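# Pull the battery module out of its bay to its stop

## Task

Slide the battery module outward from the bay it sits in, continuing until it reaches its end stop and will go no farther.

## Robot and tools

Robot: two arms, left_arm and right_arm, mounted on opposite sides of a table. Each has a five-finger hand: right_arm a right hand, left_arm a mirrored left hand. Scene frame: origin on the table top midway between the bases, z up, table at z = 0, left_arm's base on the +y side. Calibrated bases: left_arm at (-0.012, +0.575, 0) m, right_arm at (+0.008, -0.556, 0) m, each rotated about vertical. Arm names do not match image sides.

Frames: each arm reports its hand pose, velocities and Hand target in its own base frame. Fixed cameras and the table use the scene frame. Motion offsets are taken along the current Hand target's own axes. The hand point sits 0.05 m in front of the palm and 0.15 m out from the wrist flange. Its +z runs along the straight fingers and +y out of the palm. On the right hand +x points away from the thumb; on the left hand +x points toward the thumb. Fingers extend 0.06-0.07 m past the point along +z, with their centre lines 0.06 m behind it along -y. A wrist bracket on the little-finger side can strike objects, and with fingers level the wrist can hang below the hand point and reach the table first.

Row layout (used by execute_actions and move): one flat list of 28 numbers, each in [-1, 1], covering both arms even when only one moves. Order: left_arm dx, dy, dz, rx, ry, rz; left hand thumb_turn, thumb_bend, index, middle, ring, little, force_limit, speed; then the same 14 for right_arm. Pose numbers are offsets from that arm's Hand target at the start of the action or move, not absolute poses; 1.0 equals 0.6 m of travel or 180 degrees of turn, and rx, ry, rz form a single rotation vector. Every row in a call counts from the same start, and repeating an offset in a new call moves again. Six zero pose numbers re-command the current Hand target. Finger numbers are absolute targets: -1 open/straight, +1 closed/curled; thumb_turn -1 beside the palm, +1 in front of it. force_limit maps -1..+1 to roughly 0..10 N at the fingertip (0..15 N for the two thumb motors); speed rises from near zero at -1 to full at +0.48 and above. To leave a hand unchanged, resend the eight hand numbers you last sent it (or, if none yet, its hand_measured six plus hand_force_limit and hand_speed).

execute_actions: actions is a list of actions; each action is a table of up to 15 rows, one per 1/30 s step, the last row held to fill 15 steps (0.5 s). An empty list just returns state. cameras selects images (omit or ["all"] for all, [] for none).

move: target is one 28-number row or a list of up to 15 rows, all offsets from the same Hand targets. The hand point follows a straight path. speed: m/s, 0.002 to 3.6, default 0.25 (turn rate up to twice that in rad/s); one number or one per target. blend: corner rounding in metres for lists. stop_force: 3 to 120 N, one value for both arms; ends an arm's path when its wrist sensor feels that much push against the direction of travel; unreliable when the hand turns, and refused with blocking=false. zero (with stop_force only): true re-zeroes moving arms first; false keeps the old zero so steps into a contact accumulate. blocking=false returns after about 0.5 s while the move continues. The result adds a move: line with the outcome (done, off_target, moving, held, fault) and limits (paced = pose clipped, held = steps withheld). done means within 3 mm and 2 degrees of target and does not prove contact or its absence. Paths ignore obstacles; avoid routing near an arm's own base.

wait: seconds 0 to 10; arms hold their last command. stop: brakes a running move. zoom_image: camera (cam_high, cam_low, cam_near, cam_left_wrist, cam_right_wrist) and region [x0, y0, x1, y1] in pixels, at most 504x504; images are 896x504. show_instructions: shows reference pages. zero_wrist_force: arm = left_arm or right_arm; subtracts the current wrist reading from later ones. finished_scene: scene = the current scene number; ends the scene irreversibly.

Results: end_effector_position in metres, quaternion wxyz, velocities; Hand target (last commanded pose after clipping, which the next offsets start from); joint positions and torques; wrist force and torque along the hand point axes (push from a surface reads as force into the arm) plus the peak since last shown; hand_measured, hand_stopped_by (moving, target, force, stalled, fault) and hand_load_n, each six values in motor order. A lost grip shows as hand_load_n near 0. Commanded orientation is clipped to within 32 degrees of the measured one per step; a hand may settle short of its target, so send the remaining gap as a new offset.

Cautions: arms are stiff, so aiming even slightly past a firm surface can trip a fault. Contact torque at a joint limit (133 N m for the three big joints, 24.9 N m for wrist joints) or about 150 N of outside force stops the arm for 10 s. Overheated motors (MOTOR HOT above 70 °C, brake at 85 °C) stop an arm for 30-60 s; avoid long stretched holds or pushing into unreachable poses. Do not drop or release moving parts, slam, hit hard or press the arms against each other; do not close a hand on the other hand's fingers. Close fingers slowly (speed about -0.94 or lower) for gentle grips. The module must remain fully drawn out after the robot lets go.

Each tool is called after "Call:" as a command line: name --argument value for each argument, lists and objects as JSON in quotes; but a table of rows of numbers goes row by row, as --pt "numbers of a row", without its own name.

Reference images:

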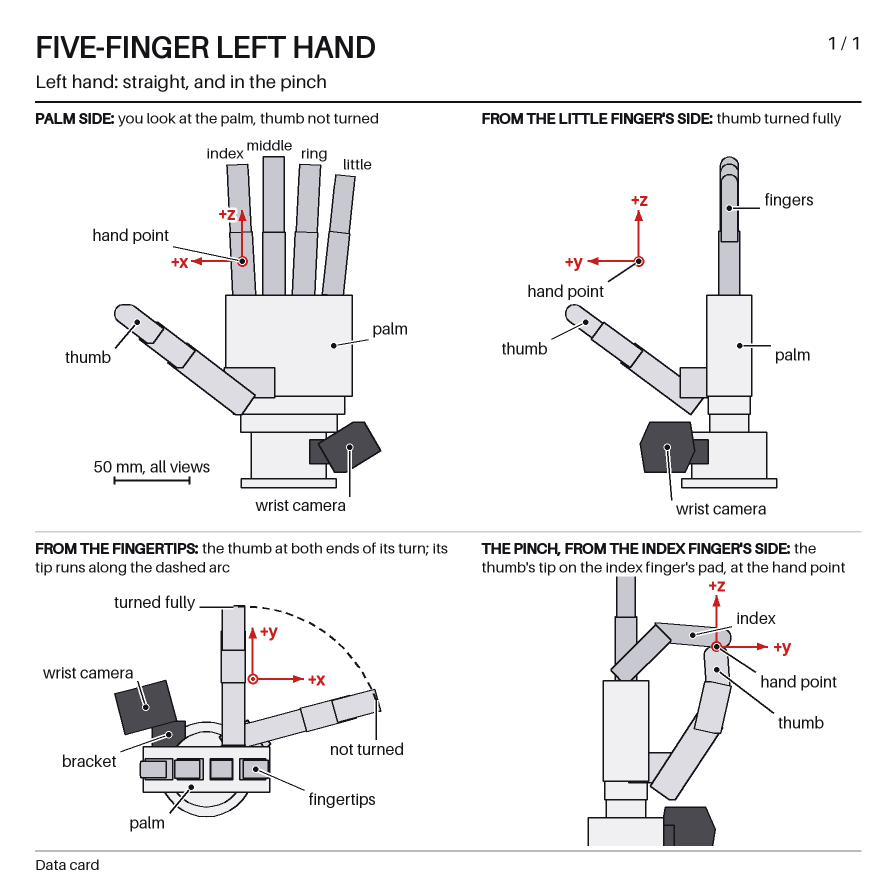

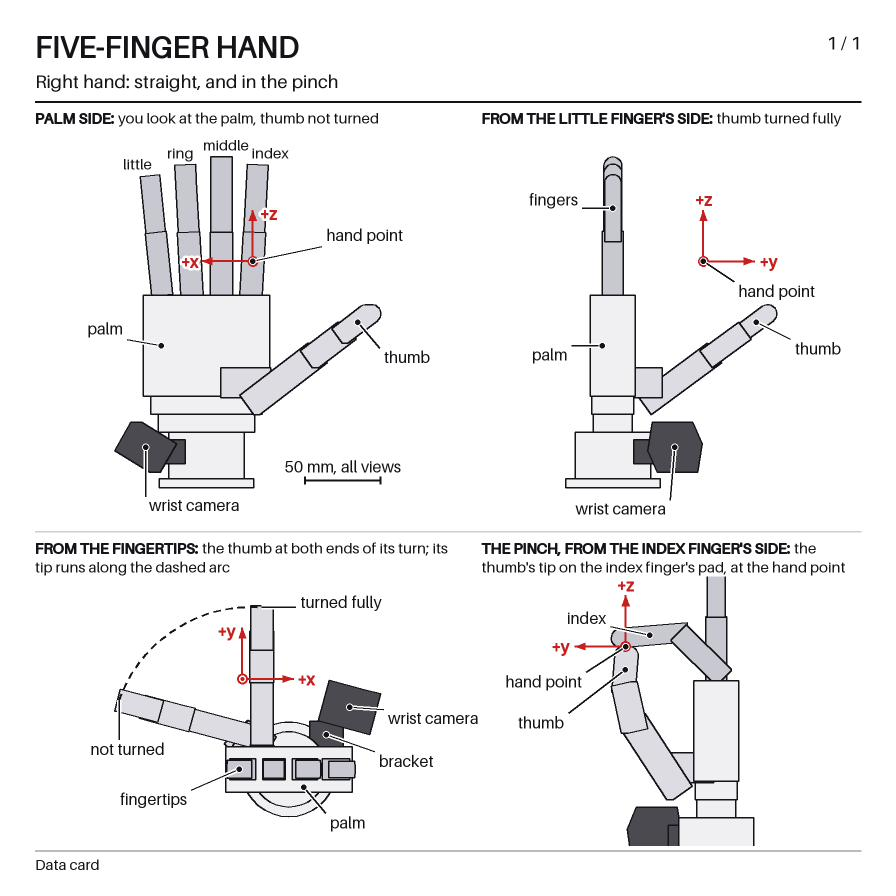

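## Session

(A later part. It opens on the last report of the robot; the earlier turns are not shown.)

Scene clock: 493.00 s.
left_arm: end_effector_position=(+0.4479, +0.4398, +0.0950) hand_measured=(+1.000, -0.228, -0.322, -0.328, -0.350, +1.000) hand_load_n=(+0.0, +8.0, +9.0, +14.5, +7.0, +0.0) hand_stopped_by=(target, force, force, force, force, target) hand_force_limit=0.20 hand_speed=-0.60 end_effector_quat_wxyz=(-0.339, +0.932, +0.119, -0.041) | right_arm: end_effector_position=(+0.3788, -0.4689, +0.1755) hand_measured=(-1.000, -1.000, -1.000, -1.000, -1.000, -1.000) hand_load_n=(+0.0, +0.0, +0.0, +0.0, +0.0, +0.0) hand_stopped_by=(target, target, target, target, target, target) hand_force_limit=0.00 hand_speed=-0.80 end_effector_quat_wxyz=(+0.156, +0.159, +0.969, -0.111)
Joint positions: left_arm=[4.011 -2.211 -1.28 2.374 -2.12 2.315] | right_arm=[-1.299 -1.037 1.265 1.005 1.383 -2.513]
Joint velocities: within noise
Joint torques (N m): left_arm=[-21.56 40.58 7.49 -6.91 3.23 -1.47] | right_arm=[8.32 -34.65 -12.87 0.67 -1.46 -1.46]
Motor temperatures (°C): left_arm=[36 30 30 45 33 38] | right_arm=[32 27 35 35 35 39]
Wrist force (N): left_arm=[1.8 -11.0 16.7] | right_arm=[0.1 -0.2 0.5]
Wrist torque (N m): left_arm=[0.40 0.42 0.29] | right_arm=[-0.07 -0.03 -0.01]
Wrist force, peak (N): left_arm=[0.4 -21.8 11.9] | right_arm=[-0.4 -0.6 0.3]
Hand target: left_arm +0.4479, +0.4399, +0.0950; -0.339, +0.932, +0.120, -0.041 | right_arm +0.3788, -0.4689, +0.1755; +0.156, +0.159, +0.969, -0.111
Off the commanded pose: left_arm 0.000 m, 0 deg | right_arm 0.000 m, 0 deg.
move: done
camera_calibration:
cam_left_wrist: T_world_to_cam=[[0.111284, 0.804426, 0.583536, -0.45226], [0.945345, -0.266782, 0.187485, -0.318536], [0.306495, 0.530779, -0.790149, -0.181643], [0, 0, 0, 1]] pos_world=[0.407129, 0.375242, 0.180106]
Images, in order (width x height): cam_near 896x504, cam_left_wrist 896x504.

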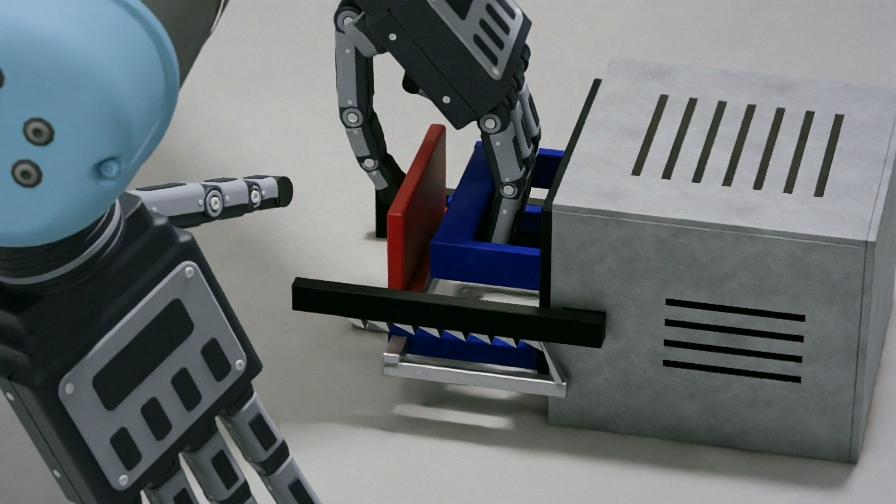

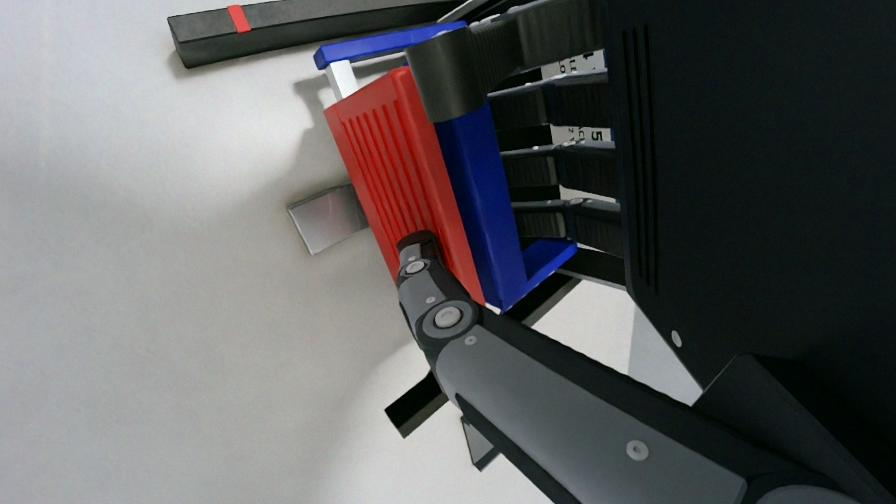

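Call:
move --pt "0 -0.0077 0.0064 0 0 0 1 0.6 0.2 0.2 0.2 1 0.2 -0.6 0 0 0 0 0 0 -1 -1 -1 -1 -1 -1 0 -0.8" --pt "0 -0.0077 0.0064 0 0 0 1 0.7 0.2 0.2 0.2 1 0.8 -0.6 0 0 0 0 0 0 -1 -1 -1 -1 -1 -1 0 -0.8" --cameras '["cam_near"]' --speed 0.02

Call:
zoom_image --camera "cam_near" --region '[280, 60, 620, 400]'

Scene clock: 503.10 s.
left_arm: end_effector_position=(+0.4463, +0.4457, +0.0950) hand_measured=(+1.000, -0.230, -0.320, -0.326, -0.350, +1.000) hand_load_n=(+1.0, +16.5, +0.0, +0.0, +0.0, +0.0) hand_stopped_by=(target, force, force, force, force, target) hand_force_limit=0.80 hand_speed=-0.60 end_effector_quat_wxyz=(-0.339, +0.932, +0.120, -0.041) | right_arm: end_effector_position=(+0.3788, -0.4689, +0.1755) hand_measured=(-1.000, -1.000, -1.000, -1.000, -1.000, -1.000) hand_load_n=(+0.0, +0.0, +0.0, +0.0, +0.0, +0.0) hand_stopped_by=(target, target, target, target, target, target) hand_force_limit=0.00 hand_speed=-0.80 end_effector_quat_wxyz=(+0.156, +0.159, +0.969, -0.111)
Joint positions: left_arm=[4.02 -2.216 -1.271 2.375 -2.116 2.325] | right_arm=[-1.299 -1.037 1.265 1.005 1.383 -2.513]
Joint velocities: within noise
Joint torques (N m): left_arm=[-1.78 40.56 11.48 3.7 -5.24 -2.4] | right_arm=[8.59 -34.68 -11.88 0.59 -1.46 -1.5]
Motor temperatures (°C): left_arm=[36 30 30 45 33 38] | right_arm=[31 27 35 35 35 39]
Wrist force (N): left_arm=[0.6 8.1 -19.5] | right_arm=[0.0 -0.1 0.1]
Wrist torque (N m): left_arm=[-0.06 -0.26 -0.12] | right_arm=[-0.03 0.00 -0.01]
Wrist force, peak (N): left_arm=[0.3 8.1 -20.1] | right_arm=[-0.2 -0.8 -0.3]
Hand target: left_arm +0.4464, +0.4457, +0.0950; -0.339, +0.932, +0.120, -0.041 | right_arm +0.3788, -0.4689, +0.1755; +0.156, +0.159, +0.969, -0.111
Off the commanded pose: left_arm 0.000 m, 0 deg | right_arm 0.000 m, 0 deg.
move: done
Images, in order (width x height): cam_near 896x504.

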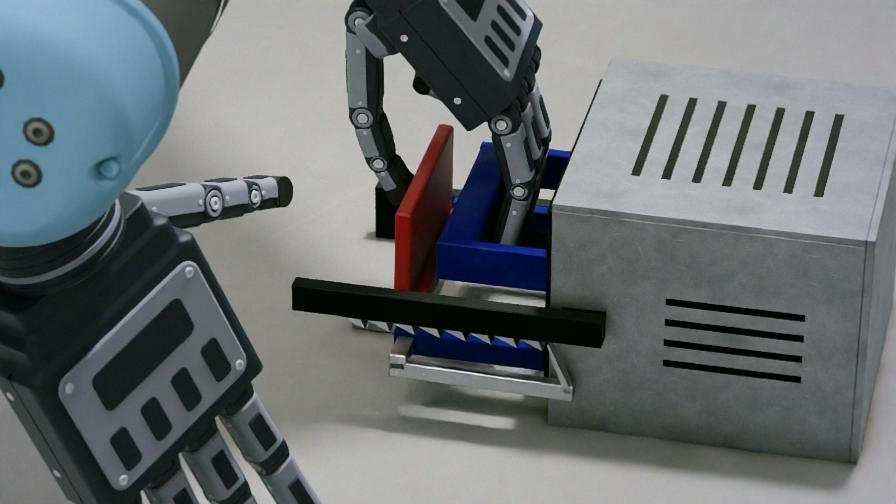

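Scaled by 1.482 from the camera's 896x504 image, which has a finer 1280x720 frame.

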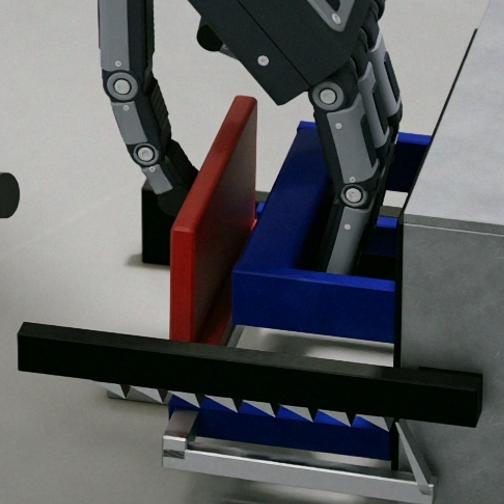

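Call:
zoom_image --camera "cam_near" --region '[330, 220, 620, 410]'

Call:
zoom_image --camera "cam_near" --region '[370, 110, 500, 320]'

Scaled by 1.738 from the camera's 896x504 image, which has a finer 1280x720 frame.

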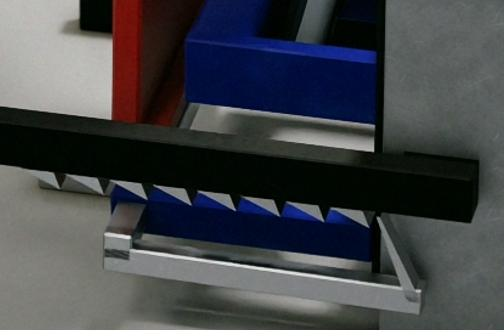

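Scaled by 2.400 from the camera's 896x504 image, which has a finer 1280x720 frame.

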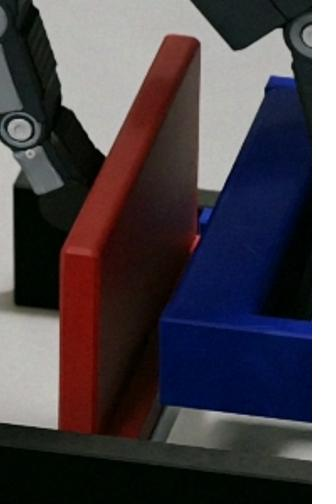

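Call:
move --target '[0,0,0,0,0,0,1,0.7,0.35,0.35,0.35,1,0.6,-0.6,0,0,0,0,0,0,-1,-1,-1,-1,-1,-1,0,-0.8]' --cameras '["cam_near"]'

Call:
zoom_image --camera "cam_near" --region '[330, 220, 620, 410]'

Scene clock: 568.63 s.
left_arm: end_effector_position=(+0.4464, +0.4457, +0.0950) hand_measured=(+1.000, -0.230, -0.274, -0.298, -0.298, +1.000) hand_load_n=(+1.0, +18.0, +13.5, +8.5, +14.0, +0.0) hand_stopped_by=(target, force, force, force, force, target) hand_force_limit=0.60 hand_speed=-0.60 end_effector_quat_wxyz=(-0.339, +0.932, +0.120, -0.041) | right_arm: end_effector_position=(+0.3788, -0.4689, +0.1755) hand_measured=(-1.000, -1.000, -1.000, -1.000, -1.000, -1.000) hand_load_n=(+0.0, +0.0, +0.0, +0.0, +0.0, +0.0) hand_stopped_by=(target, target, target, target, target, target) hand_force_limit=0.00 hand_speed=-0.80 end_effector_quat_wxyz=(+0.156, +0.159, +0.969, -0.111)
Joint positions: left_arm=[4.02 -2.216 -1.271 2.375 -2.116 2.324] | right_arm=[-1.299 -1.037 1.265 1.005 1.383 -2.513]
Joint velocities: within noise
Joint torques (N m): left_arm=[-1.68 51.6 16.54 -6.63 1.78 -1.75] | right_arm=[8.87 -34.72 -12.12 0.71 -1.43 -1.41]
Motor temperatures (°C): left_arm=[35 30 30 45 33 38] | right_arm=[31 27 35 35 35 39]
Wrist force (N): left_arm=[3.3 -4.3 10.8] | right_arm=[0.0 -0.6 0.1]
Wrist torque (N m): left_arm=[0.13 0.48 0.25] | right_arm=[-0.09 0.00 -0.03]
Wrist force, peak (N): left_arm=[0.5 8.1 -19.8] | right_arm=[-0.3 -0.5 0.3]
Hand target: left_arm +0.4464, +0.4457, +0.0950; -0.339, +0.932, +0.120, -0.041 | right_arm +0.3788, -0.4689, +0.1755; +0.156, +0.159, +0.969, -0.111
Off the commanded pose: left_arm 0.000 m, 0 deg | right_arm 0.000 m, 0 deg.
move: done
Images, in order (width x height): cam_near 896x504.

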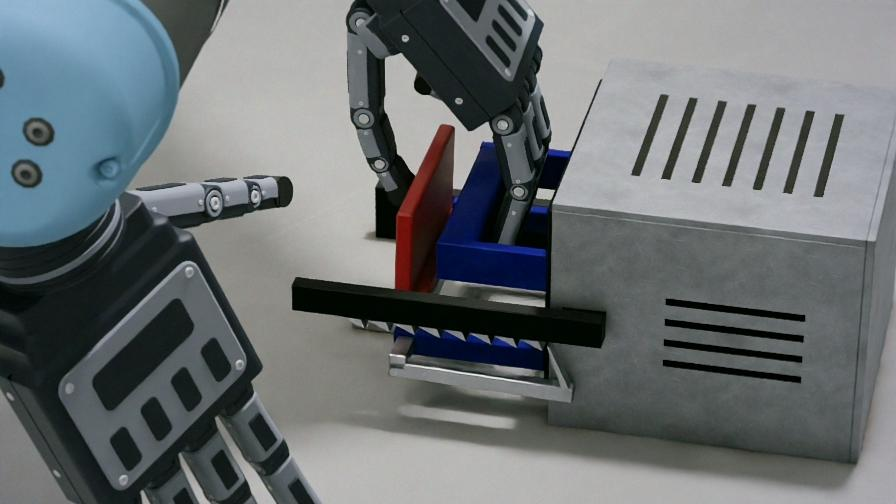

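Scaled by 1.738 from the camera's 896x504 image, which has a finer 1280x720 frame.

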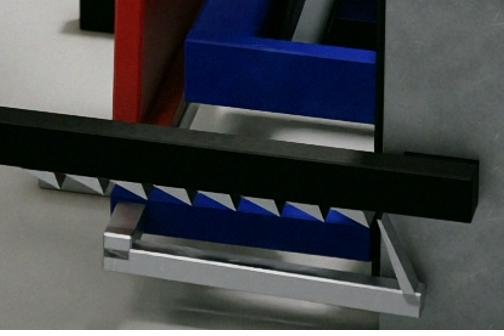

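Call:
move --target '[0,0.0204,-0.0171,0,0,0,1,0.7,0.35,0.35,0.35,1,0.6,-0.6,0,0,0,0,0,0,-1,-1,-1,-1,-1,-1,0,-0.8]' --cameras '["cam_near"]' --speed 0.03 --stop_force 15

Call:
zoom_image --camera "cam_near" --region '[330, 220, 620, 410]'

Scene clock: 576.47 s.
left_arm: end_effector_position=(+0.4472, +0.4424, +0.0950) hand_measured=(+1.000, -0.230, -0.274, -0.298, -0.300, +1.000) hand_load_n=(+1.0, +15.0, +16.5, +11.5, +16.5, +0.0) hand_stopped_by=(target, force, force, force, force, target) hand_force_limit=0.60 hand_speed=-0.60 end_effector_quat_wxyz=(-0.339, +0.932, +0.120, -0.041) | right_arm: end_effector_position=(+0.3788, -0.4689, +0.1755) hand_measured=(-1.000, -1.000, -1.000, -1.000, -1.000, -1.000) hand_load_n=(+0.0, +0.0, +0.0, +0.0, +0.0, +0.0) hand_stopped_by=(target, target, target, target, target, target) hand_force_limit=0.00 hand_speed=-0.80 end_effector_quat_wxyz=(+0.156, +0.159, +0.969, -0.111)
Joint positions: left_arm=[4.015 -2.213 -1.276 2.374 -2.119 2.319] | right_arm=[-1.299 -1.037 1.265 1.005 1.383 -2.513]
Joint velocities: within noise
Joint torques (N m): left_arm=[2.08 41.17 20.66 -6 -0.1 -2.01] | right_arm=[9.47 -34.59 -12.09 0.67 -1.42 -1.48]
Motor temperatures (°C): left_arm=[35 30 30 45 33 38] | right_arm=[31 27 35 35 35 39]
Wrist force (N): left_arm=[2.8 -10.7 20.5] | right_arm=[-0.1 0.1 0.4]
Wrist torque (N m): left_arm=[0.33 0.67 0.36] | right_arm=[-0.01 0.00 0.00]
Wrist force, peak (N): left_arm=[5.8 -22.5 39.2] | right_arm=[-0.2 -0.5 0.5]
Hand target: left_arm +0.4472, +0.4424, +0.0950; -0.339, +0.932, +0.120, -0.041 (not the last commanded pose) | right_arm +0.3788, -0.4689, +0.1755; +0.156, +0.159, +0.969, -0.111
Off the commanded pose: left_arm 0.013 m, 0 deg | right_arm 0.000 m, 0 deg.
move: contact (left_arm)
Images, in order (width x height): cam_near 896x504.

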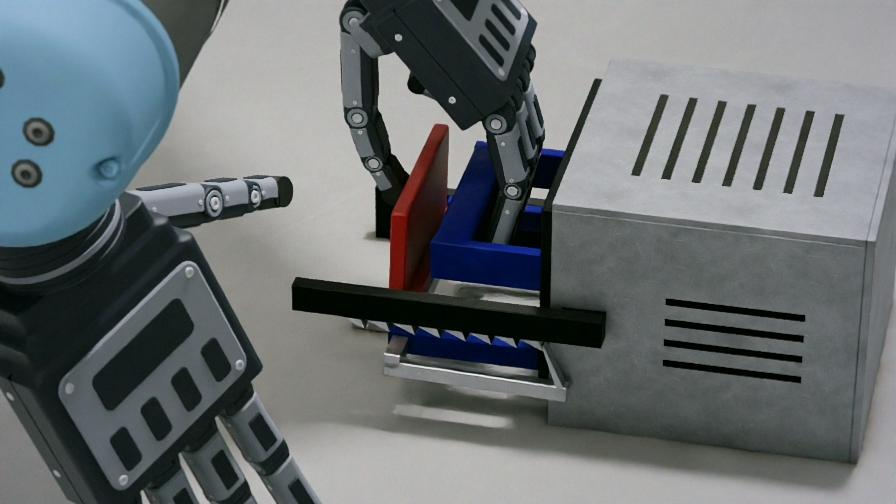

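Scaled by 1.738 from the camera's 896x504 image, which has a finer 1280x720 frame.

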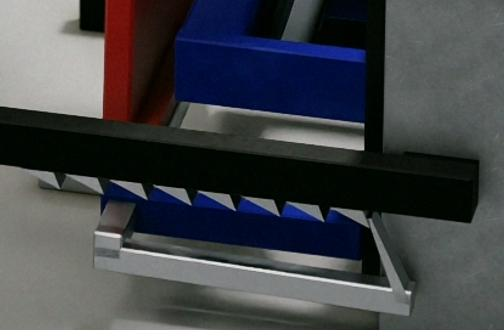

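Call:
move --pt "0 -0.0077 0.0064 0 0 0 1 0.7 0.35 0.35 0.35 1 0.6 -0.6 0 0 0 0 0 0 -1 -1 -1 -1 -1 -1 0 -0.8" --pt "0 -0.0077 0.0064 0 0 0 1 -0.32 -0.36 -0.36 -0.36 1 0.6 -0.6 0 0 0 0 0 0 -1 -1 -1 -1 -1 -1 0 -0.8" --pt "0 -0.0077 0.0064 0 0 0 1 0.7 -0.36 -0.36 -0.36 1 1 0.1 0 0 0 0 0 0 -1 -1 -1 -1 -1 -1 0 -0.8" --cameras '["cam_near"]' --speed 0.03

Call:
zoom_image --camera "cam_near" --region '[330, 220, 620, 410]'

Scene clock: 619.67 s.
left_arm: end_effector_position=(+0.4456, +0.4482, +0.0950) hand_measured=(+1.000, -0.290, -0.360, -0.360, -0.360, +1.000) hand_load_n=(+1.0, +18.5, +0.0, +0.0, +0.0, +0.0) hand_stopped_by=(target, force, target, target, target, target) hand_force_limit=1.00 hand_speed=0.10 end_effector_quat_wxyz=(-0.339, +0.932, +0.120, -0.041) | right_arm: end_effector_position=(+0.3788, -0.4689, +0.1755) hand_measured=(-1.000, -1.000, -1.000, -1.000, -1.000, -1.000) hand_load_n=(+0.0, +0.0, +0.0, +0.0, +0.0, +0.0) hand_stopped_by=(target, target, target, target, target, target) hand_force_limit=0.00 hand_speed=-0.80 end_effector_quat_wxyz=(+0.156, +0.159, +0.969, -0.111)
Joint positions: left_arm=[4.024 -2.218 -1.267 2.375 -2.115 2.329] | right_arm=[-1.299 -1.037 1.265 1.005 1.383 -2.513]
Joint velocities: within noise
Joint torques (N m): left_arm=[-3.16 46.45 21.07 -0.86 -1.74 -2.46] | right_arm=[10.13 -35.07 -11.13 0.75 -1.47 -1.44]
Motor temperatures (°C): left_arm=[35 30 30 45 33 38] | right_arm=[31 27 35 35 35 39]
Wrist force (N): left_arm=[0.1 11.4 -13.5] | right_arm=[0.0 -0.2 0.1]
Wrist torque (N m): left_arm=[-0.01 -0.22 -0.15] | right_arm=[-0.04 -0.01 -0.01]
Wrist force, peak (N): left_arm=[2.9 -10.8 20.8] | right_arm=[-0.1 -0.7 0.1]
Hand target: left_arm +0.4457, +0.4482, +0.0950; -0.339, +0.932, +0.120, -0.041 | right_arm +0.3788, -0.4689, +0.1755; +0.156, +0.159, +0.969, -0.111
Off the commanded pose: left_arm 0.000 m, 0 deg | right_arm 0.000 m, 0 deg.
move: done
Images, in order (width x height): cam_near 896x504.

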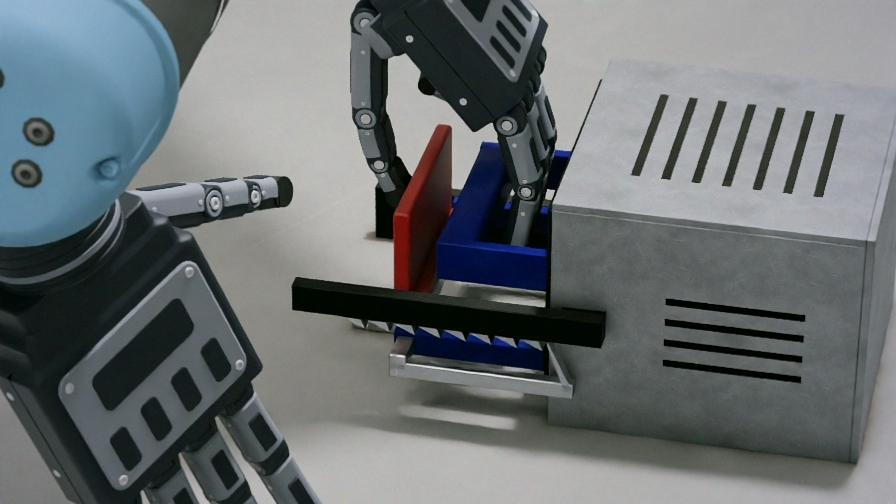

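Scaled by 1.738 from the camera's 896x504 image, which has a finer 1280x720 frame.

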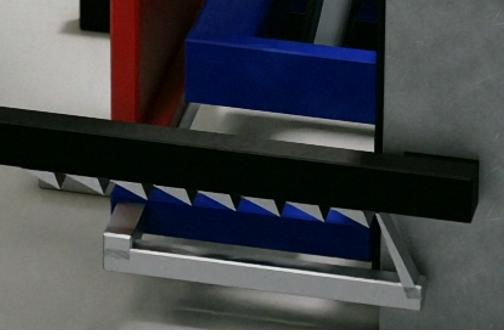

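Call:
move --target '[0,-0.0051,0.0043,0,0,0,1,0.7,-0.36,-0.36,-0.36,1,1,0.1,0,0,0,0,0,0,-1,-1,-1,-1,-1,-1,0,-0.8]' --cameras '["cam_near"]' --speed 0.02

Call:
zoom_image --camera "cam_near" --region '[330, 220, 620, 410]'

Scene clock: 626.67 s.
left_arm: end_effector_position=(+0.4447, +0.4522, +0.0950) hand_measured=(+1.000, -0.290, -0.360, -0.360, -0.360, +1.000) hand_load_n=(+0.5, +19.5, -0.5, +0.0, -0.5, +0.5) hand_stopped_by=(target, force, target, target, target, target) hand_force_limit=1.00 hand_speed=0.10 end_effector_quat_wxyz=(-0.339, +0.932, +0.120, -0.041) | right_arm: end_effector_position=(+0.3788, -0.4689, +0.1755) hand_measured=(-1.000, -1.000, -1.000, -1.000, -1.000, -1.000) hand_load_n=(+0.0, +0.0, +0.0, +0.0, +0.0, +0.0) hand_stopped_by=(target, target, target, target, target, target) hand_force_limit=0.00 hand_speed=-0.80 end_effector_quat_wxyz=(+0.156, +0.159, +0.969, -0.111)
Joint positions: left_arm=[4.03 -2.221 -1.261 2.375 -2.112 2.335] | right_arm=[-1.299 -1.037 1.265 1.005 1.383 -2.513]
Joint velocities: within noise
Joint torques (N m): left_arm=[18.16 31.71 20.97 4.2 -2.34 1.41] | right_arm=[10.8 -35.02 -11.24 0.69 -1.41 -1.38]
Motor temperatures (°C): left_arm=[35 30 30 45 33 38] | right_arm=[31 27 35 35 35 39]
Wrist force (N): left_arm=[0.7 8.0 -23.4] | right_arm=[0.0 -0.2 0.2]
Wrist torque (N m): left_arm=[-0.15 -0.35 -0.11] | right_arm=[-0.04 -0.01 -0.01]
Wrist force, peak (N): left_arm=[0.5 7.9 -23.5] | right_arm=[-0.3 -0.6 0.4]
Hand target: left_arm +0.4447, +0.4521, +0.0950; -0.339, +0.932, +0.120, -0.041 | right_arm +0.3788, -0.4689, +0.1755; +0.156, +0.159, +0.969, -0.111
Off the commanded pose: left_arm 0.000 m, 0 deg | right_arm 0.000 m, 0 deg.
move: done
Images, in order (width x height): cam_near 896x504.

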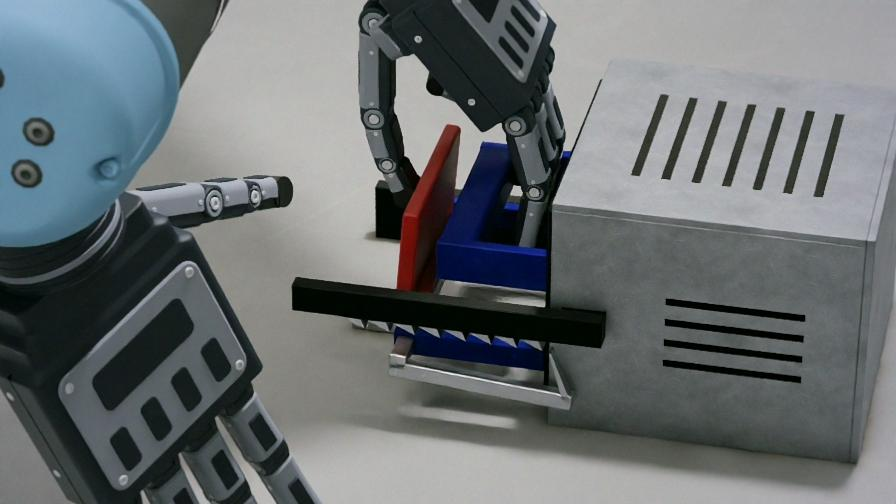

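Scaled by 1.738 from the camera's 896x504 image, which has a finer 1280x720 frame.

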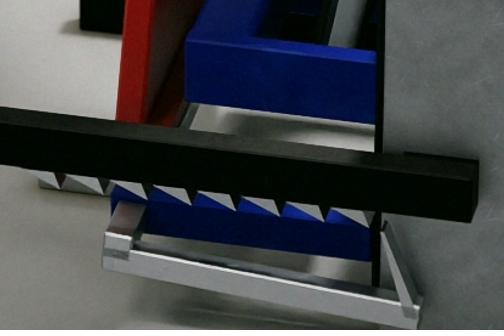

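Call:
move --target '[0,0,0,0,0,0,1,0.7,0.35,0.35,0.35,1,0.6,-0.6,0,0,0,0,0,0,-1,-1,-1,-1,-1,-1,0,-0.8]' --cameras '[]'

Call:
move --target '[0,0.0204,-0.0171,0,0,0,1,0.7,0.35,0.35,0.35,1,0.6,-0.6,0,0,0,0,0,0,-1,-1,-1,-1,-1,-1,0,-0.8]' --cameras '["cam_near"]' --speed 0.03 --stop_force 18

Call:
zoom_image --camera "cam_near" --region '[330, 220, 620, 410]'

Scene clock: 640.27 s.
left_arm: end_effector_position=(+0.4447, +0.4522, +0.0950) hand_measured=(+1.000, -0.290, -0.186, -0.218, -0.220, +1.000) hand_load_n=(+1.0, +19.5, +13.5, +7.0, +8.5, +0.0) hand_stopped_by=(target, force, force, force, force, target) hand_force_limit=0.60 hand_speed=-0.60 end_effector_quat_wxyz=(-0.339, +0.932, +0.120, -0.041) | right_arm: end_effector_position=(+0.3788, -0.4689, +0.1755) hand_measured=(-1.000, -1.000, -1.000, -1.000, -1.000, -1.000) hand_load_n=(+0.0, +0.0, +0.0, +0.0, +0.0, +0.0) hand_stopped_by=(target, target, target, target, target, target) hand_force_limit=0.00 hand_speed=-0.80 end_effector_quat_wxyz=(+0.156, +0.159, +0.969, -0.111)
Joint positions: left_arm=[4.03 -2.221 -1.261 2.375 -2.112 2.335] | right_arm=[-1.299 -1.037 1.265 1.005 1.383 -2.513]
Joint velocities: within noise
Joint torques (N m): left_arm=[-0.33 48.41 16.86 -4.57 0.99 -2.15] | right_arm=[10.81 -34.49 -10.82 0.75 -1.45 -1.42]
Motor temperatures (°C): left_arm=[35 30 30 44 33 38] | right_arm=[31 27 35 35 35 38]
Wrist force (N): left_arm=[1.2 -1.6 -0.6] | right_arm=[-0.2 -0.3 0.6]
Wrist torque (N m): left_arm=[0.03 0.16 0.06] | right_arm=[-0.09 0.01 -0.03]
Wrist force, peak (N): left_arm=[0.6 7.8 -23.7] | right_arm=[-0.2 -0.3 0.6]
Hand target: left_arm +0.4447, +0.4521, +0.0950; -0.339, +0.932, +0.120, -0.041 | right_arm +0.3788, -0.4689, +0.1755; +0.156, +0.159, +0.969, -0.111
Off the commanded pose: left_arm 0.000 m, 0 deg | right_arm 0.000 m, 0 deg.
move: done
No camera images: "cameras" was empty.

Scene clock: 641.93 s.
left_arm: end_effector_position=(+0.4487, +0.4366, +0.0950) hand_measured=(+1.000, -0.290, -0.188, -0.220, -0.220, +1.000) hand_load_n=(-1.0, +20.5, +15.5, +9.0, +10.0, +0.0) hand_stopped_by=(target, force, force, force, force, target) hand_force_limit=0.60 hand_speed=-0.60 end_effector_quat_wxyz=(-0.339, +0.932, +0.120, -0.041) | right_arm: end_effector_position=(+0.3788, -0.4689, +0.1755) hand_measured=(-1.000, -1.000, -1.000, -1.000, -1.000, -1.000) hand_load_n=(+0.0, +0.0, -0.5, +0.0, +0.0, +0.0) hand_stopped_by=(target, target, target, target, target, target) hand_force_limit=0.00 hand_speed=-0.80 end_effector_quat_wxyz=(+0.156, +0.159, +0.969, -0.111)
Joint positions: left_arm=[4.006 -2.209 -1.284 2.373 -2.123 2.309] | right_arm=[-1.299 -1.037 1.265 1.005 1.383 -2.513]
Joint velocities: within noise
Joint torques (N m): left_arm=[6.03 37.7 28.4 1.67 3.27 1.96] | right_arm=[11.03 -34.41 -11.26 0.73 -1.56 -1.49]
Motor temperatures (°C): left_arm=[35 30 29 44 33 38] | right_arm=[31 27 35 35 35 38]
Wrist force (N): left_arm=[-8.5 -3.6 5.2] | right_arm=[-0.4 -0.2 0.3]
Wrist torque (N m): left_arm=[0.16 0.01 0.12] | right_arm=[-0.06 0.04 -0.03]
Wrist force, peak (N): left_arm=[2.5 -11.4 8.7] | right_arm=[-0.1 -0.6 0.5]
Hand target: left_arm +0.4487, +0.4366, +0.0950; -0.339, +0.932, +0.120, -0.041 | right_arm +0.3788, -0.4689, +0.1755; +0.156, +0.159, +0.969, -0.111
Off the commanded pose: left_arm 0.000 m, 0 deg | right_arm 0.000 m, 0 deg.
move: done
Images, in order (width x height): cam_near 896x504.

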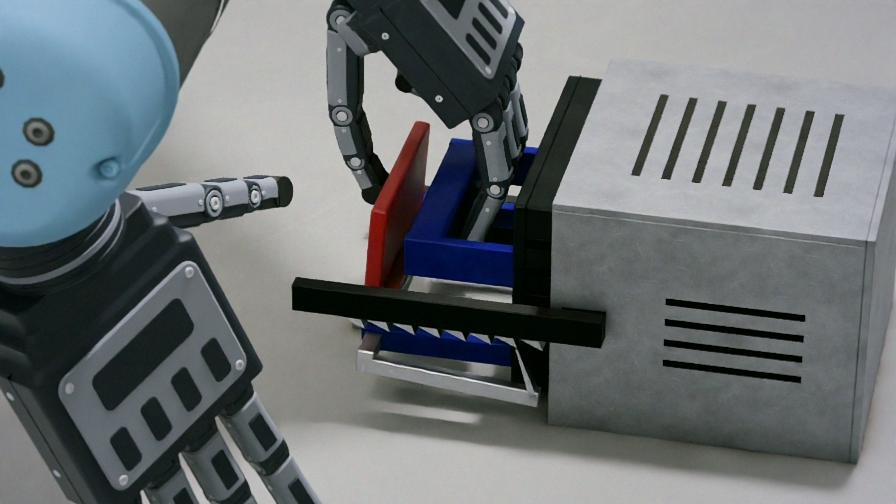

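Scaled by 1.738 from the camera's 896x504 image, which has a finer 1280x720 frame.

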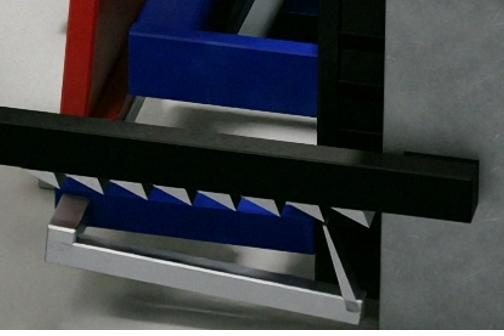

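Call:
move --target '[-0.0085,0.1277,-0.1072,0,0,0,1,0.7,0.35,0.35,0.35,1,0.6,-0.6,0,0,0,0,0,0,-1,-1,-1,-1,-1,-1,0,-0.8]' --speed 0.06 --stop_force 22 --cameras '["cam_near","cam_high","cam_left_wrist"]'

Scene clock: 652.27 s.
left_arm: end_effector_position=(+0.4651, +0.3569, +0.0951) hand_measured=(+1.000, -0.290, -0.206, -0.232, -0.234, +1.000) hand_load_n=(+2.5, +20.0, +12.0, +10.0, +10.0, +0.0) hand_stopped_by=(target, force, force, force, force, target) hand_force_limit=0.60 hand_speed=-0.60 end_effector_quat_wxyz=(-0.339, +0.932, +0.120, -0.041) | right_arm: end_effector_position=(+0.3788, -0.4689, +0.1755) hand_measured=(-1.000, -1.000, -1.000, -1.000, -1.000, -1.000) hand_load_n=(-0.5, +0.0, +0.0, +0.0, +0.0, +0.0) hand_stopped_by=(target, target, target, target, target, target) hand_force_limit=0.00 hand_speed=-0.80 end_effector_quat_wxyz=(+0.156, +0.159, +0.969, -0.111)
Joint positions: left_arm=[3.875 -2.158 -1.388 2.349 -2.175 2.167] | right_arm=[-1.299 -1.037 1.265 1.005 1.383 -2.513]
Joint velocities: within noise
Joint torques (N m): left_arm=[-12.41 33.21 3.86 -3.45 -3.17 -1.66] | right_arm=[11.92 -34.38 -10.82 0.63 -1.44 -1.46]
Motor temperatures (°C): left_arm=[35 30 29 44 33 38] | right_arm=[31 27 35 35 35 38]
Wrist force (N): left_arm=[11.8 -4.8 3.6] | right_arm=[-0.1 0.3 0.1]
Wrist torque (N m): left_arm=[0.13 0.54 0.29] | right_arm=[0.03 0.02 0.00]
Wrist force, peak (N): left_arm=[16.0 -27.8 38.6] | right_arm=[-0.3 -0.3 0.6]
Hand target: left_arm +0.4651, +0.3569, +0.0951; -0.339, +0.932, +0.120, -0.041 (not the last commanded pose) | right_arm +0.3788, -0.4689, +0.1755; +0.156, +0.159, +0.969, -0.111
Off the commanded pose: left_arm 0.019 m, 0 deg | right_arm 0.000 m, 0 deg.
move: contact (left_arm)
camera_calibration:
cam_left_wrist: T_world_to_cam=[[0.111212, 0.804305, 0.583717, -0.387431], [0.945327, -0.266812, 0.187533, -0.35695], [0.306576, 0.530948, -0.790003, -0.142891], [0, 0, 0, 1]] pos_world=[0.424328, 0.292242, 0.180206]
Images, in order (width x height): cam_high 896x504, cam_near 896x504, cam_left_wrist 896x504.

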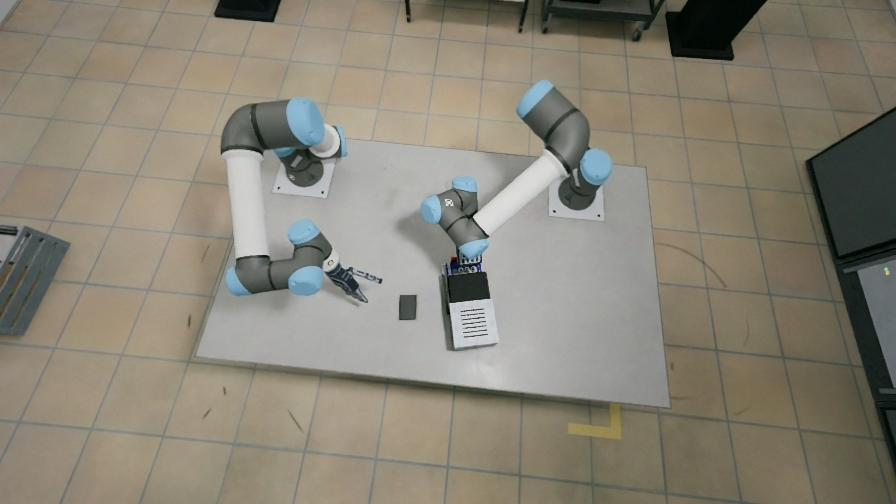

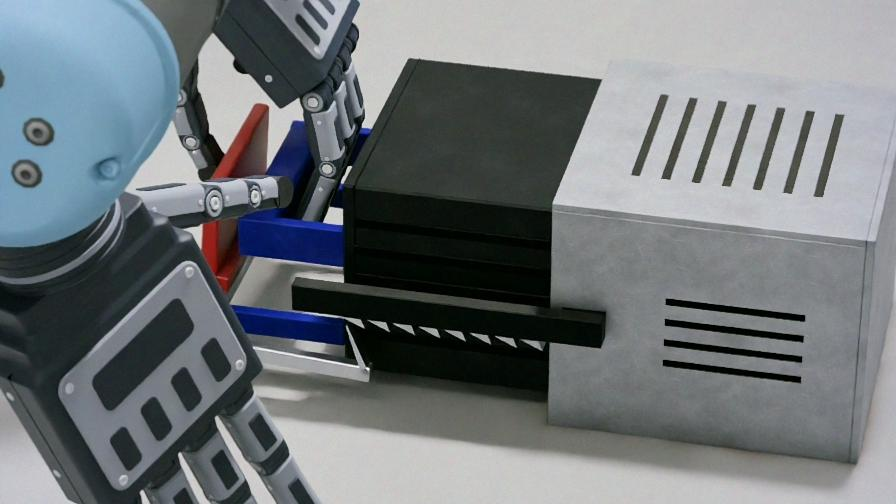

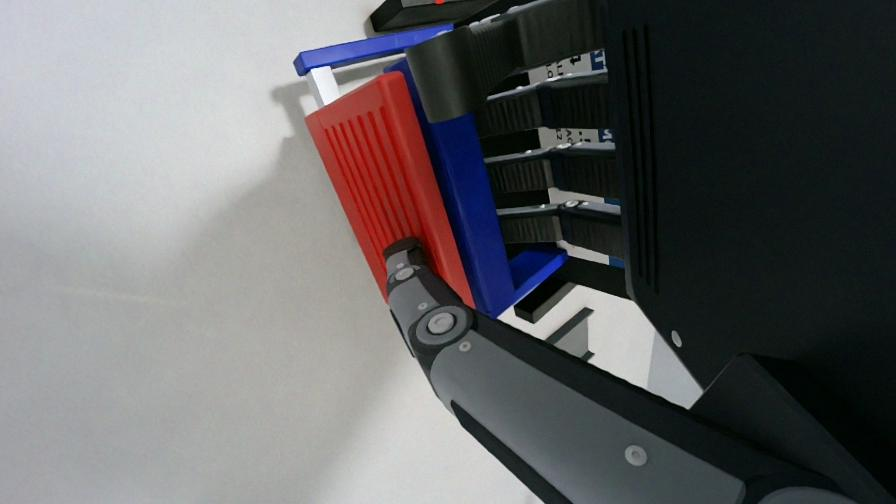

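Call:
move --pt "0.003 0 0 0 0 0 1 0.7 0.35 0.35 0.35 1 0.6 -0.6 0 0 0 0 0 0 -1 -1 -1 -1 -1 -1 0 -0.8" --pt "0.0025 0.0511 -0.0429 0 0 0 1 0.7 0.35 0.35 0.35 1 0.6 -0.6 0 0 0 0 0 0 -1 -1 -1 -1 -1 -1 0 -0.8" --speed 0.04 --stop_force 25 --cameras '["cam_near","cam_low"]'

Call:
zoom_image --camera "cam_near" --region '[220, 220, 620, 410]'

Call:
zoom_image --camera "cam_low" --region '[500, 200, 680, 320]'

Scene clock: 665.40 s.
left_arm: end_effector_position=(+0.4664, +0.3567, +0.0950) hand_measured=(+1.000, -0.292, -0.206, -0.232, -0.234, +1.000) hand_load_n=(-2.0, +20.0, +13.0, +11.5, +11.5, +0.0) hand_stopped_by=(target, force, force, force, force, target) hand_force_limit=0.60 hand_speed=-0.60 end_effector_quat_wxyz=(-0.339, +0.932, +0.119, -0.041) | right_arm: end_effector_position=(+0.3788, -0.4689, +0.1755) hand_measured=(-1.000, -1.000, -1.000, -1.000, -1.000, -1.000) hand_load_n=(+0.0, +0.0, +0.0, +0.0, +0.0, +0.0) hand_stopped_by=(target, target, target, target, target, target) hand_force_limit=0.00 hand_speed=-0.80 end_effector_quat_wxyz=(+0.156, +0.159, +0.969, -0.111)
Joint positions: left_arm=[3.873 -2.162 -1.384 2.346 -2.176 2.165] | right_arm=[-1.299 -1.037 1.265 1.005 1.383 -2.513]
Joint velocities: within noise
Joint torques (N m): left_arm=[1.5 54.14 11.5 1.17 1.56 -3.07] | right_arm=[11.89 -34.38 -10.9 0.66 -1.41 -1.43]
Motor temperatures (°C): left_arm=[35 30 29 44 33 38] | right_arm=[31 27 35 35 35 38]
Wrist force (N): left_arm=[-10.8 -11.0 4.6] | right_arm=[-0.2 -0.2 0.1]
Wrist torque (N m): left_arm=[0.28 0.01 0.34] | right_arm=[-0.04 0.02 -0.02]
Wrist force, peak (N): left_arm=[-17.7 -19.3 17.0] | right_arm=[-0.2 -0.4 0.7]
Hand target: left_arm +0.4664, +0.3568, +0.0950; -0.339, +0.932, +0.119, -0.041 (not the last commanded pose) | right_arm +0.3788, -0.4689, +0.1755; +0.156, +0.159, +0.969, -0.111
Off the commanded pose: left_arm 0.040 m, 0 deg | right_arm 0.000 m, 0 deg.
move: contact (left_arm); path passed 0 of 2 targets
Images, in order (width x height): cam_low 896x504, cam_near 896x504.

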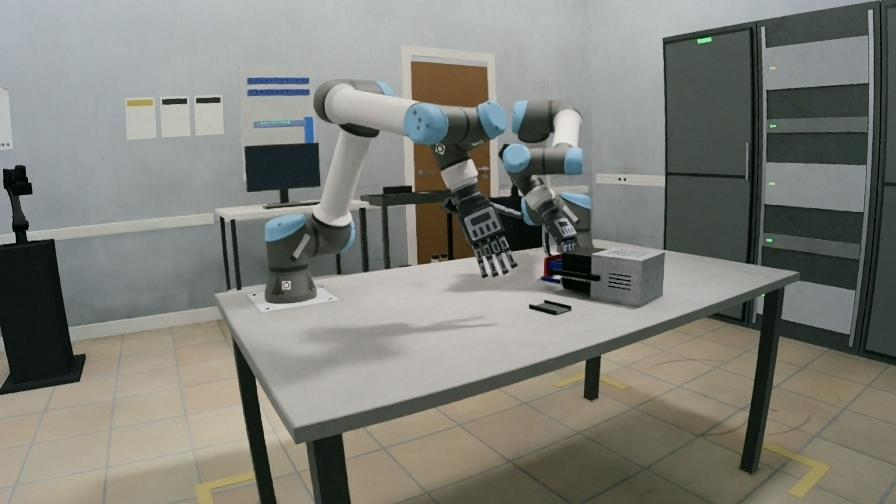

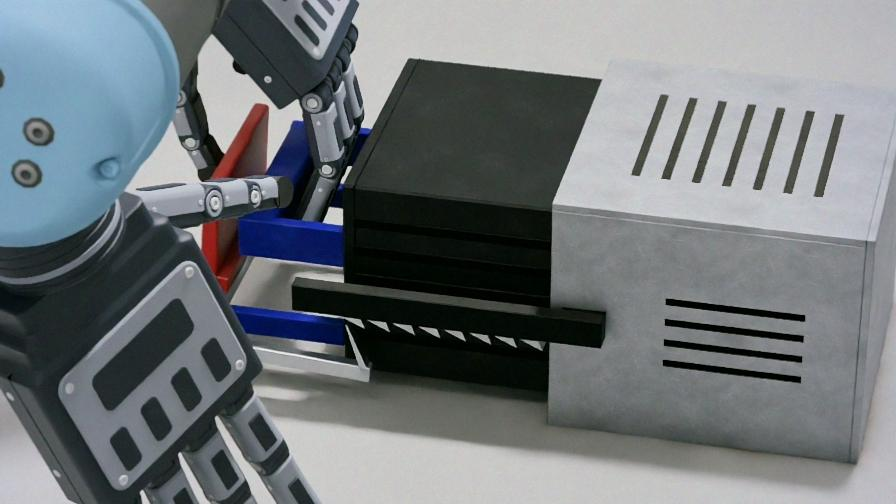

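Scaled by 1.260 from the camera's 896x504 image, which has a finer 1280x720 frame.

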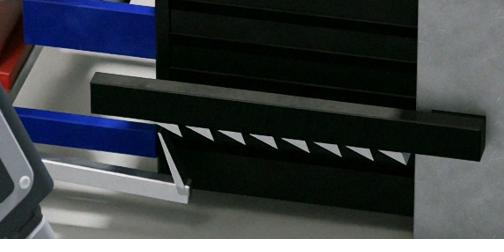

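Scaled by 2.800 from the camera's 896x504 image, which has a finer 1280x720 frame.

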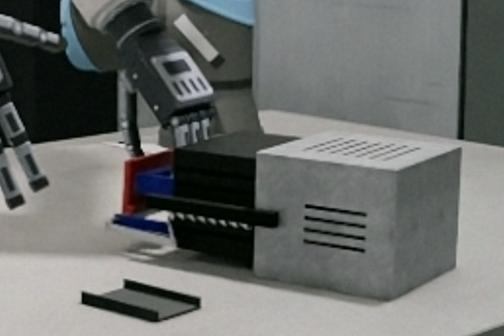

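Call:
move --target '[-0.002,0.0383,-0.0321,0,0,0,1,0.7,0.35,0.35,0.35,1,0.6,-0.6,0,0,0,0,0,0,-1,-1,-1,-1,-1,-1,0,-0.8]' --speed 0.02 --stop_force 25 --cameras '["cam_near","cam_left_wrist","cam_high"]'

Call:
zoom_image --camera "cam_near" --region '[220, 220, 620, 410]'

Call:
zoom_image --camera "cam_high" --region '[410, 240, 530, 360]'

Scene clock: 682.40 s.
left_arm: end_effector_position=(+0.4667, +0.3552, +0.0950) hand_measured=(+1.000, -0.292, -0.208, -0.232, -0.234, +1.000) hand_load_n=(-2.5, +21.0, +20.5, +20.5, +19.5, +0.0) hand_stopped_by=(target, force, force, force, force, target) hand_force_limit=0.60 hand_speed=-0.60 end_effector_quat_wxyz=(-0.339, +0.932, +0.120, -0.041) | right_arm: end_effector_position=(+0.3788, -0.4689, +0.1755) hand_measured=(-1.000, -1.000, -1.000, -1.000, -1.000, -1.000) hand_load_n=(+0.0, +0.0, +0.0, +0.0, +0.0, +0.0) hand_stopped_by=(target, target, target, target, target, target) hand_force_limit=0.00 hand_speed=-0.80 end_effector_quat_wxyz=(+0.156, +0.159, +0.969, -0.111)
Joint positions: left_arm=[3.87 -2.161 -1.385 2.345 -2.177 2.161] | right_arm=[-1.299 -1.037 1.265 1.005 1.383 -2.513]
Joint velocities: within noise
Joint torques (N m): left_arm=[-13.2 36.04 22.45 -2.46 5.39 -1.36] | right_arm=[11.73 -35.26 -11.04 0.68 -1.56 -1.35]
Motor temperatures (°C): left_arm=[35 30 29 44 33 38] | right_arm=[31 27 35 35 35 38]
Wrist force (N): left_arm=[-7.9 -24.9 25.2] | right_arm=[-0.2 -0.3 0.3]
Wrist torque (N m): left_arm=[0.84 0.48 0.73] | right_arm=[-0.07 0.02 -0.03]
Wrist force, peak (N): left_arm=[-6.9 -33.6 34.9] | right_arm=[-0.2 -0.7 0.3]
Hand target: left_arm +0.4667, +0.3553, +0.0950; -0.339, +0.932, +0.120, -0.041 (not the last commanded pose) | right_arm +0.3788, -0.4689, +0.1755; +0.156, +0.159, +0.969, -0.111
Off the commanded pose: left_arm 0.028 m, 0 deg | right_arm 0.000 m, 0 deg.
move: contact (left_arm)
camera_calibration:
cam_left_wrist: T_world_to_cam=[[0.111074, 0.804193, 0.583897, -0.386136], [0.945569, -0.26635, 0.186966, -0.359127], [0.305878, 0.531348, -0.790005, -0.142408], [0, 0, 0, 1]] pos_world=[0.426029, 0.290543, 0.180105]
Images, in order (width x height): cam_high 896x504, cam_near 896x504, cam_left_wrist 896x504.

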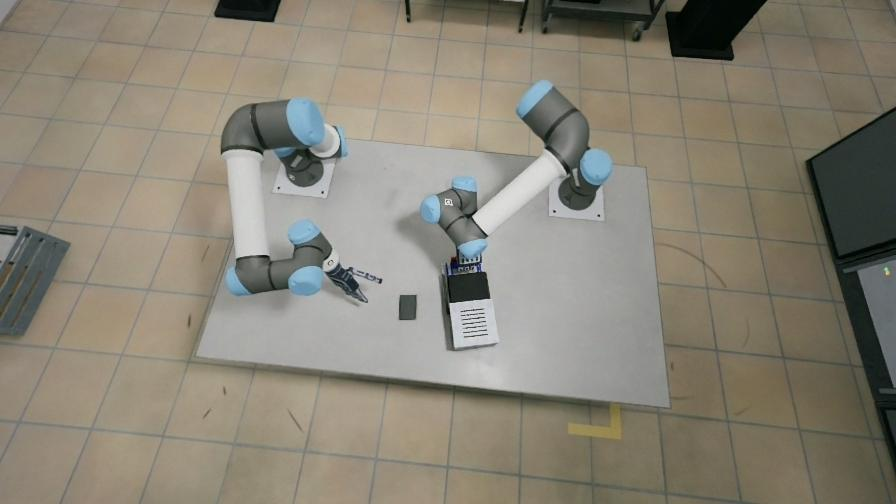

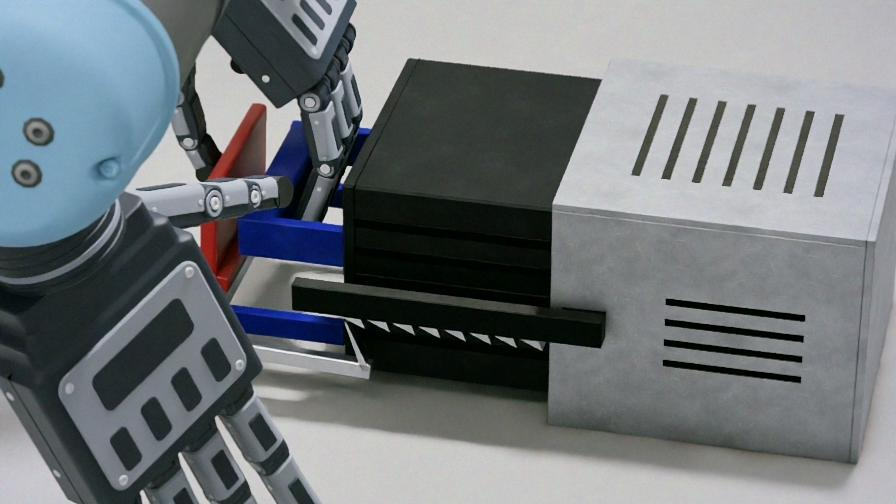

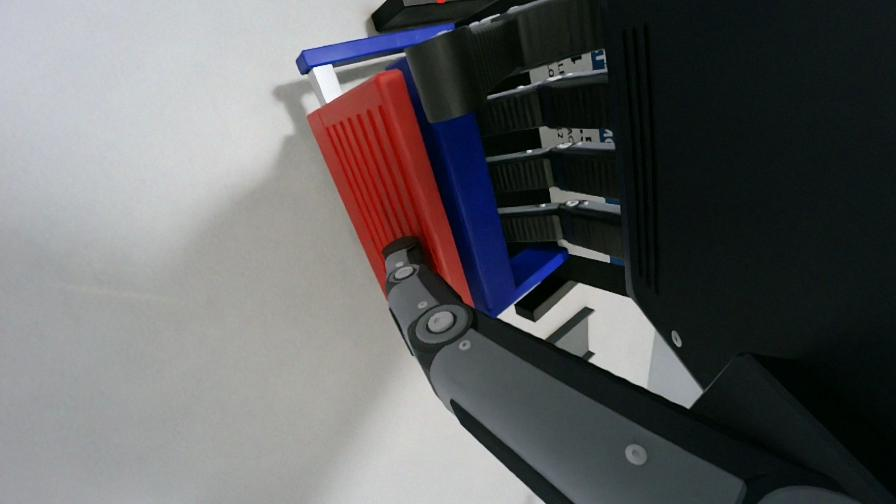

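Scaled by 1.260 from the camera's 896x504 image, which has a finer 1280x720 frame.

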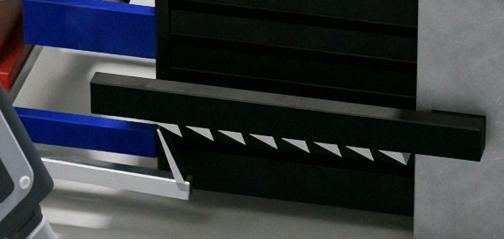

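Scaled by 4.200 from the camera's 896x504 image, which has a finer 1280x720 frame.

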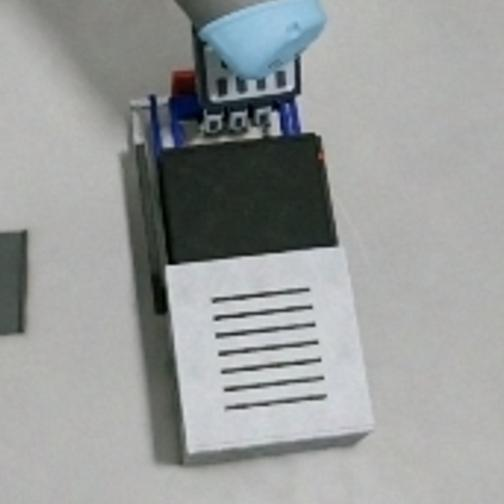

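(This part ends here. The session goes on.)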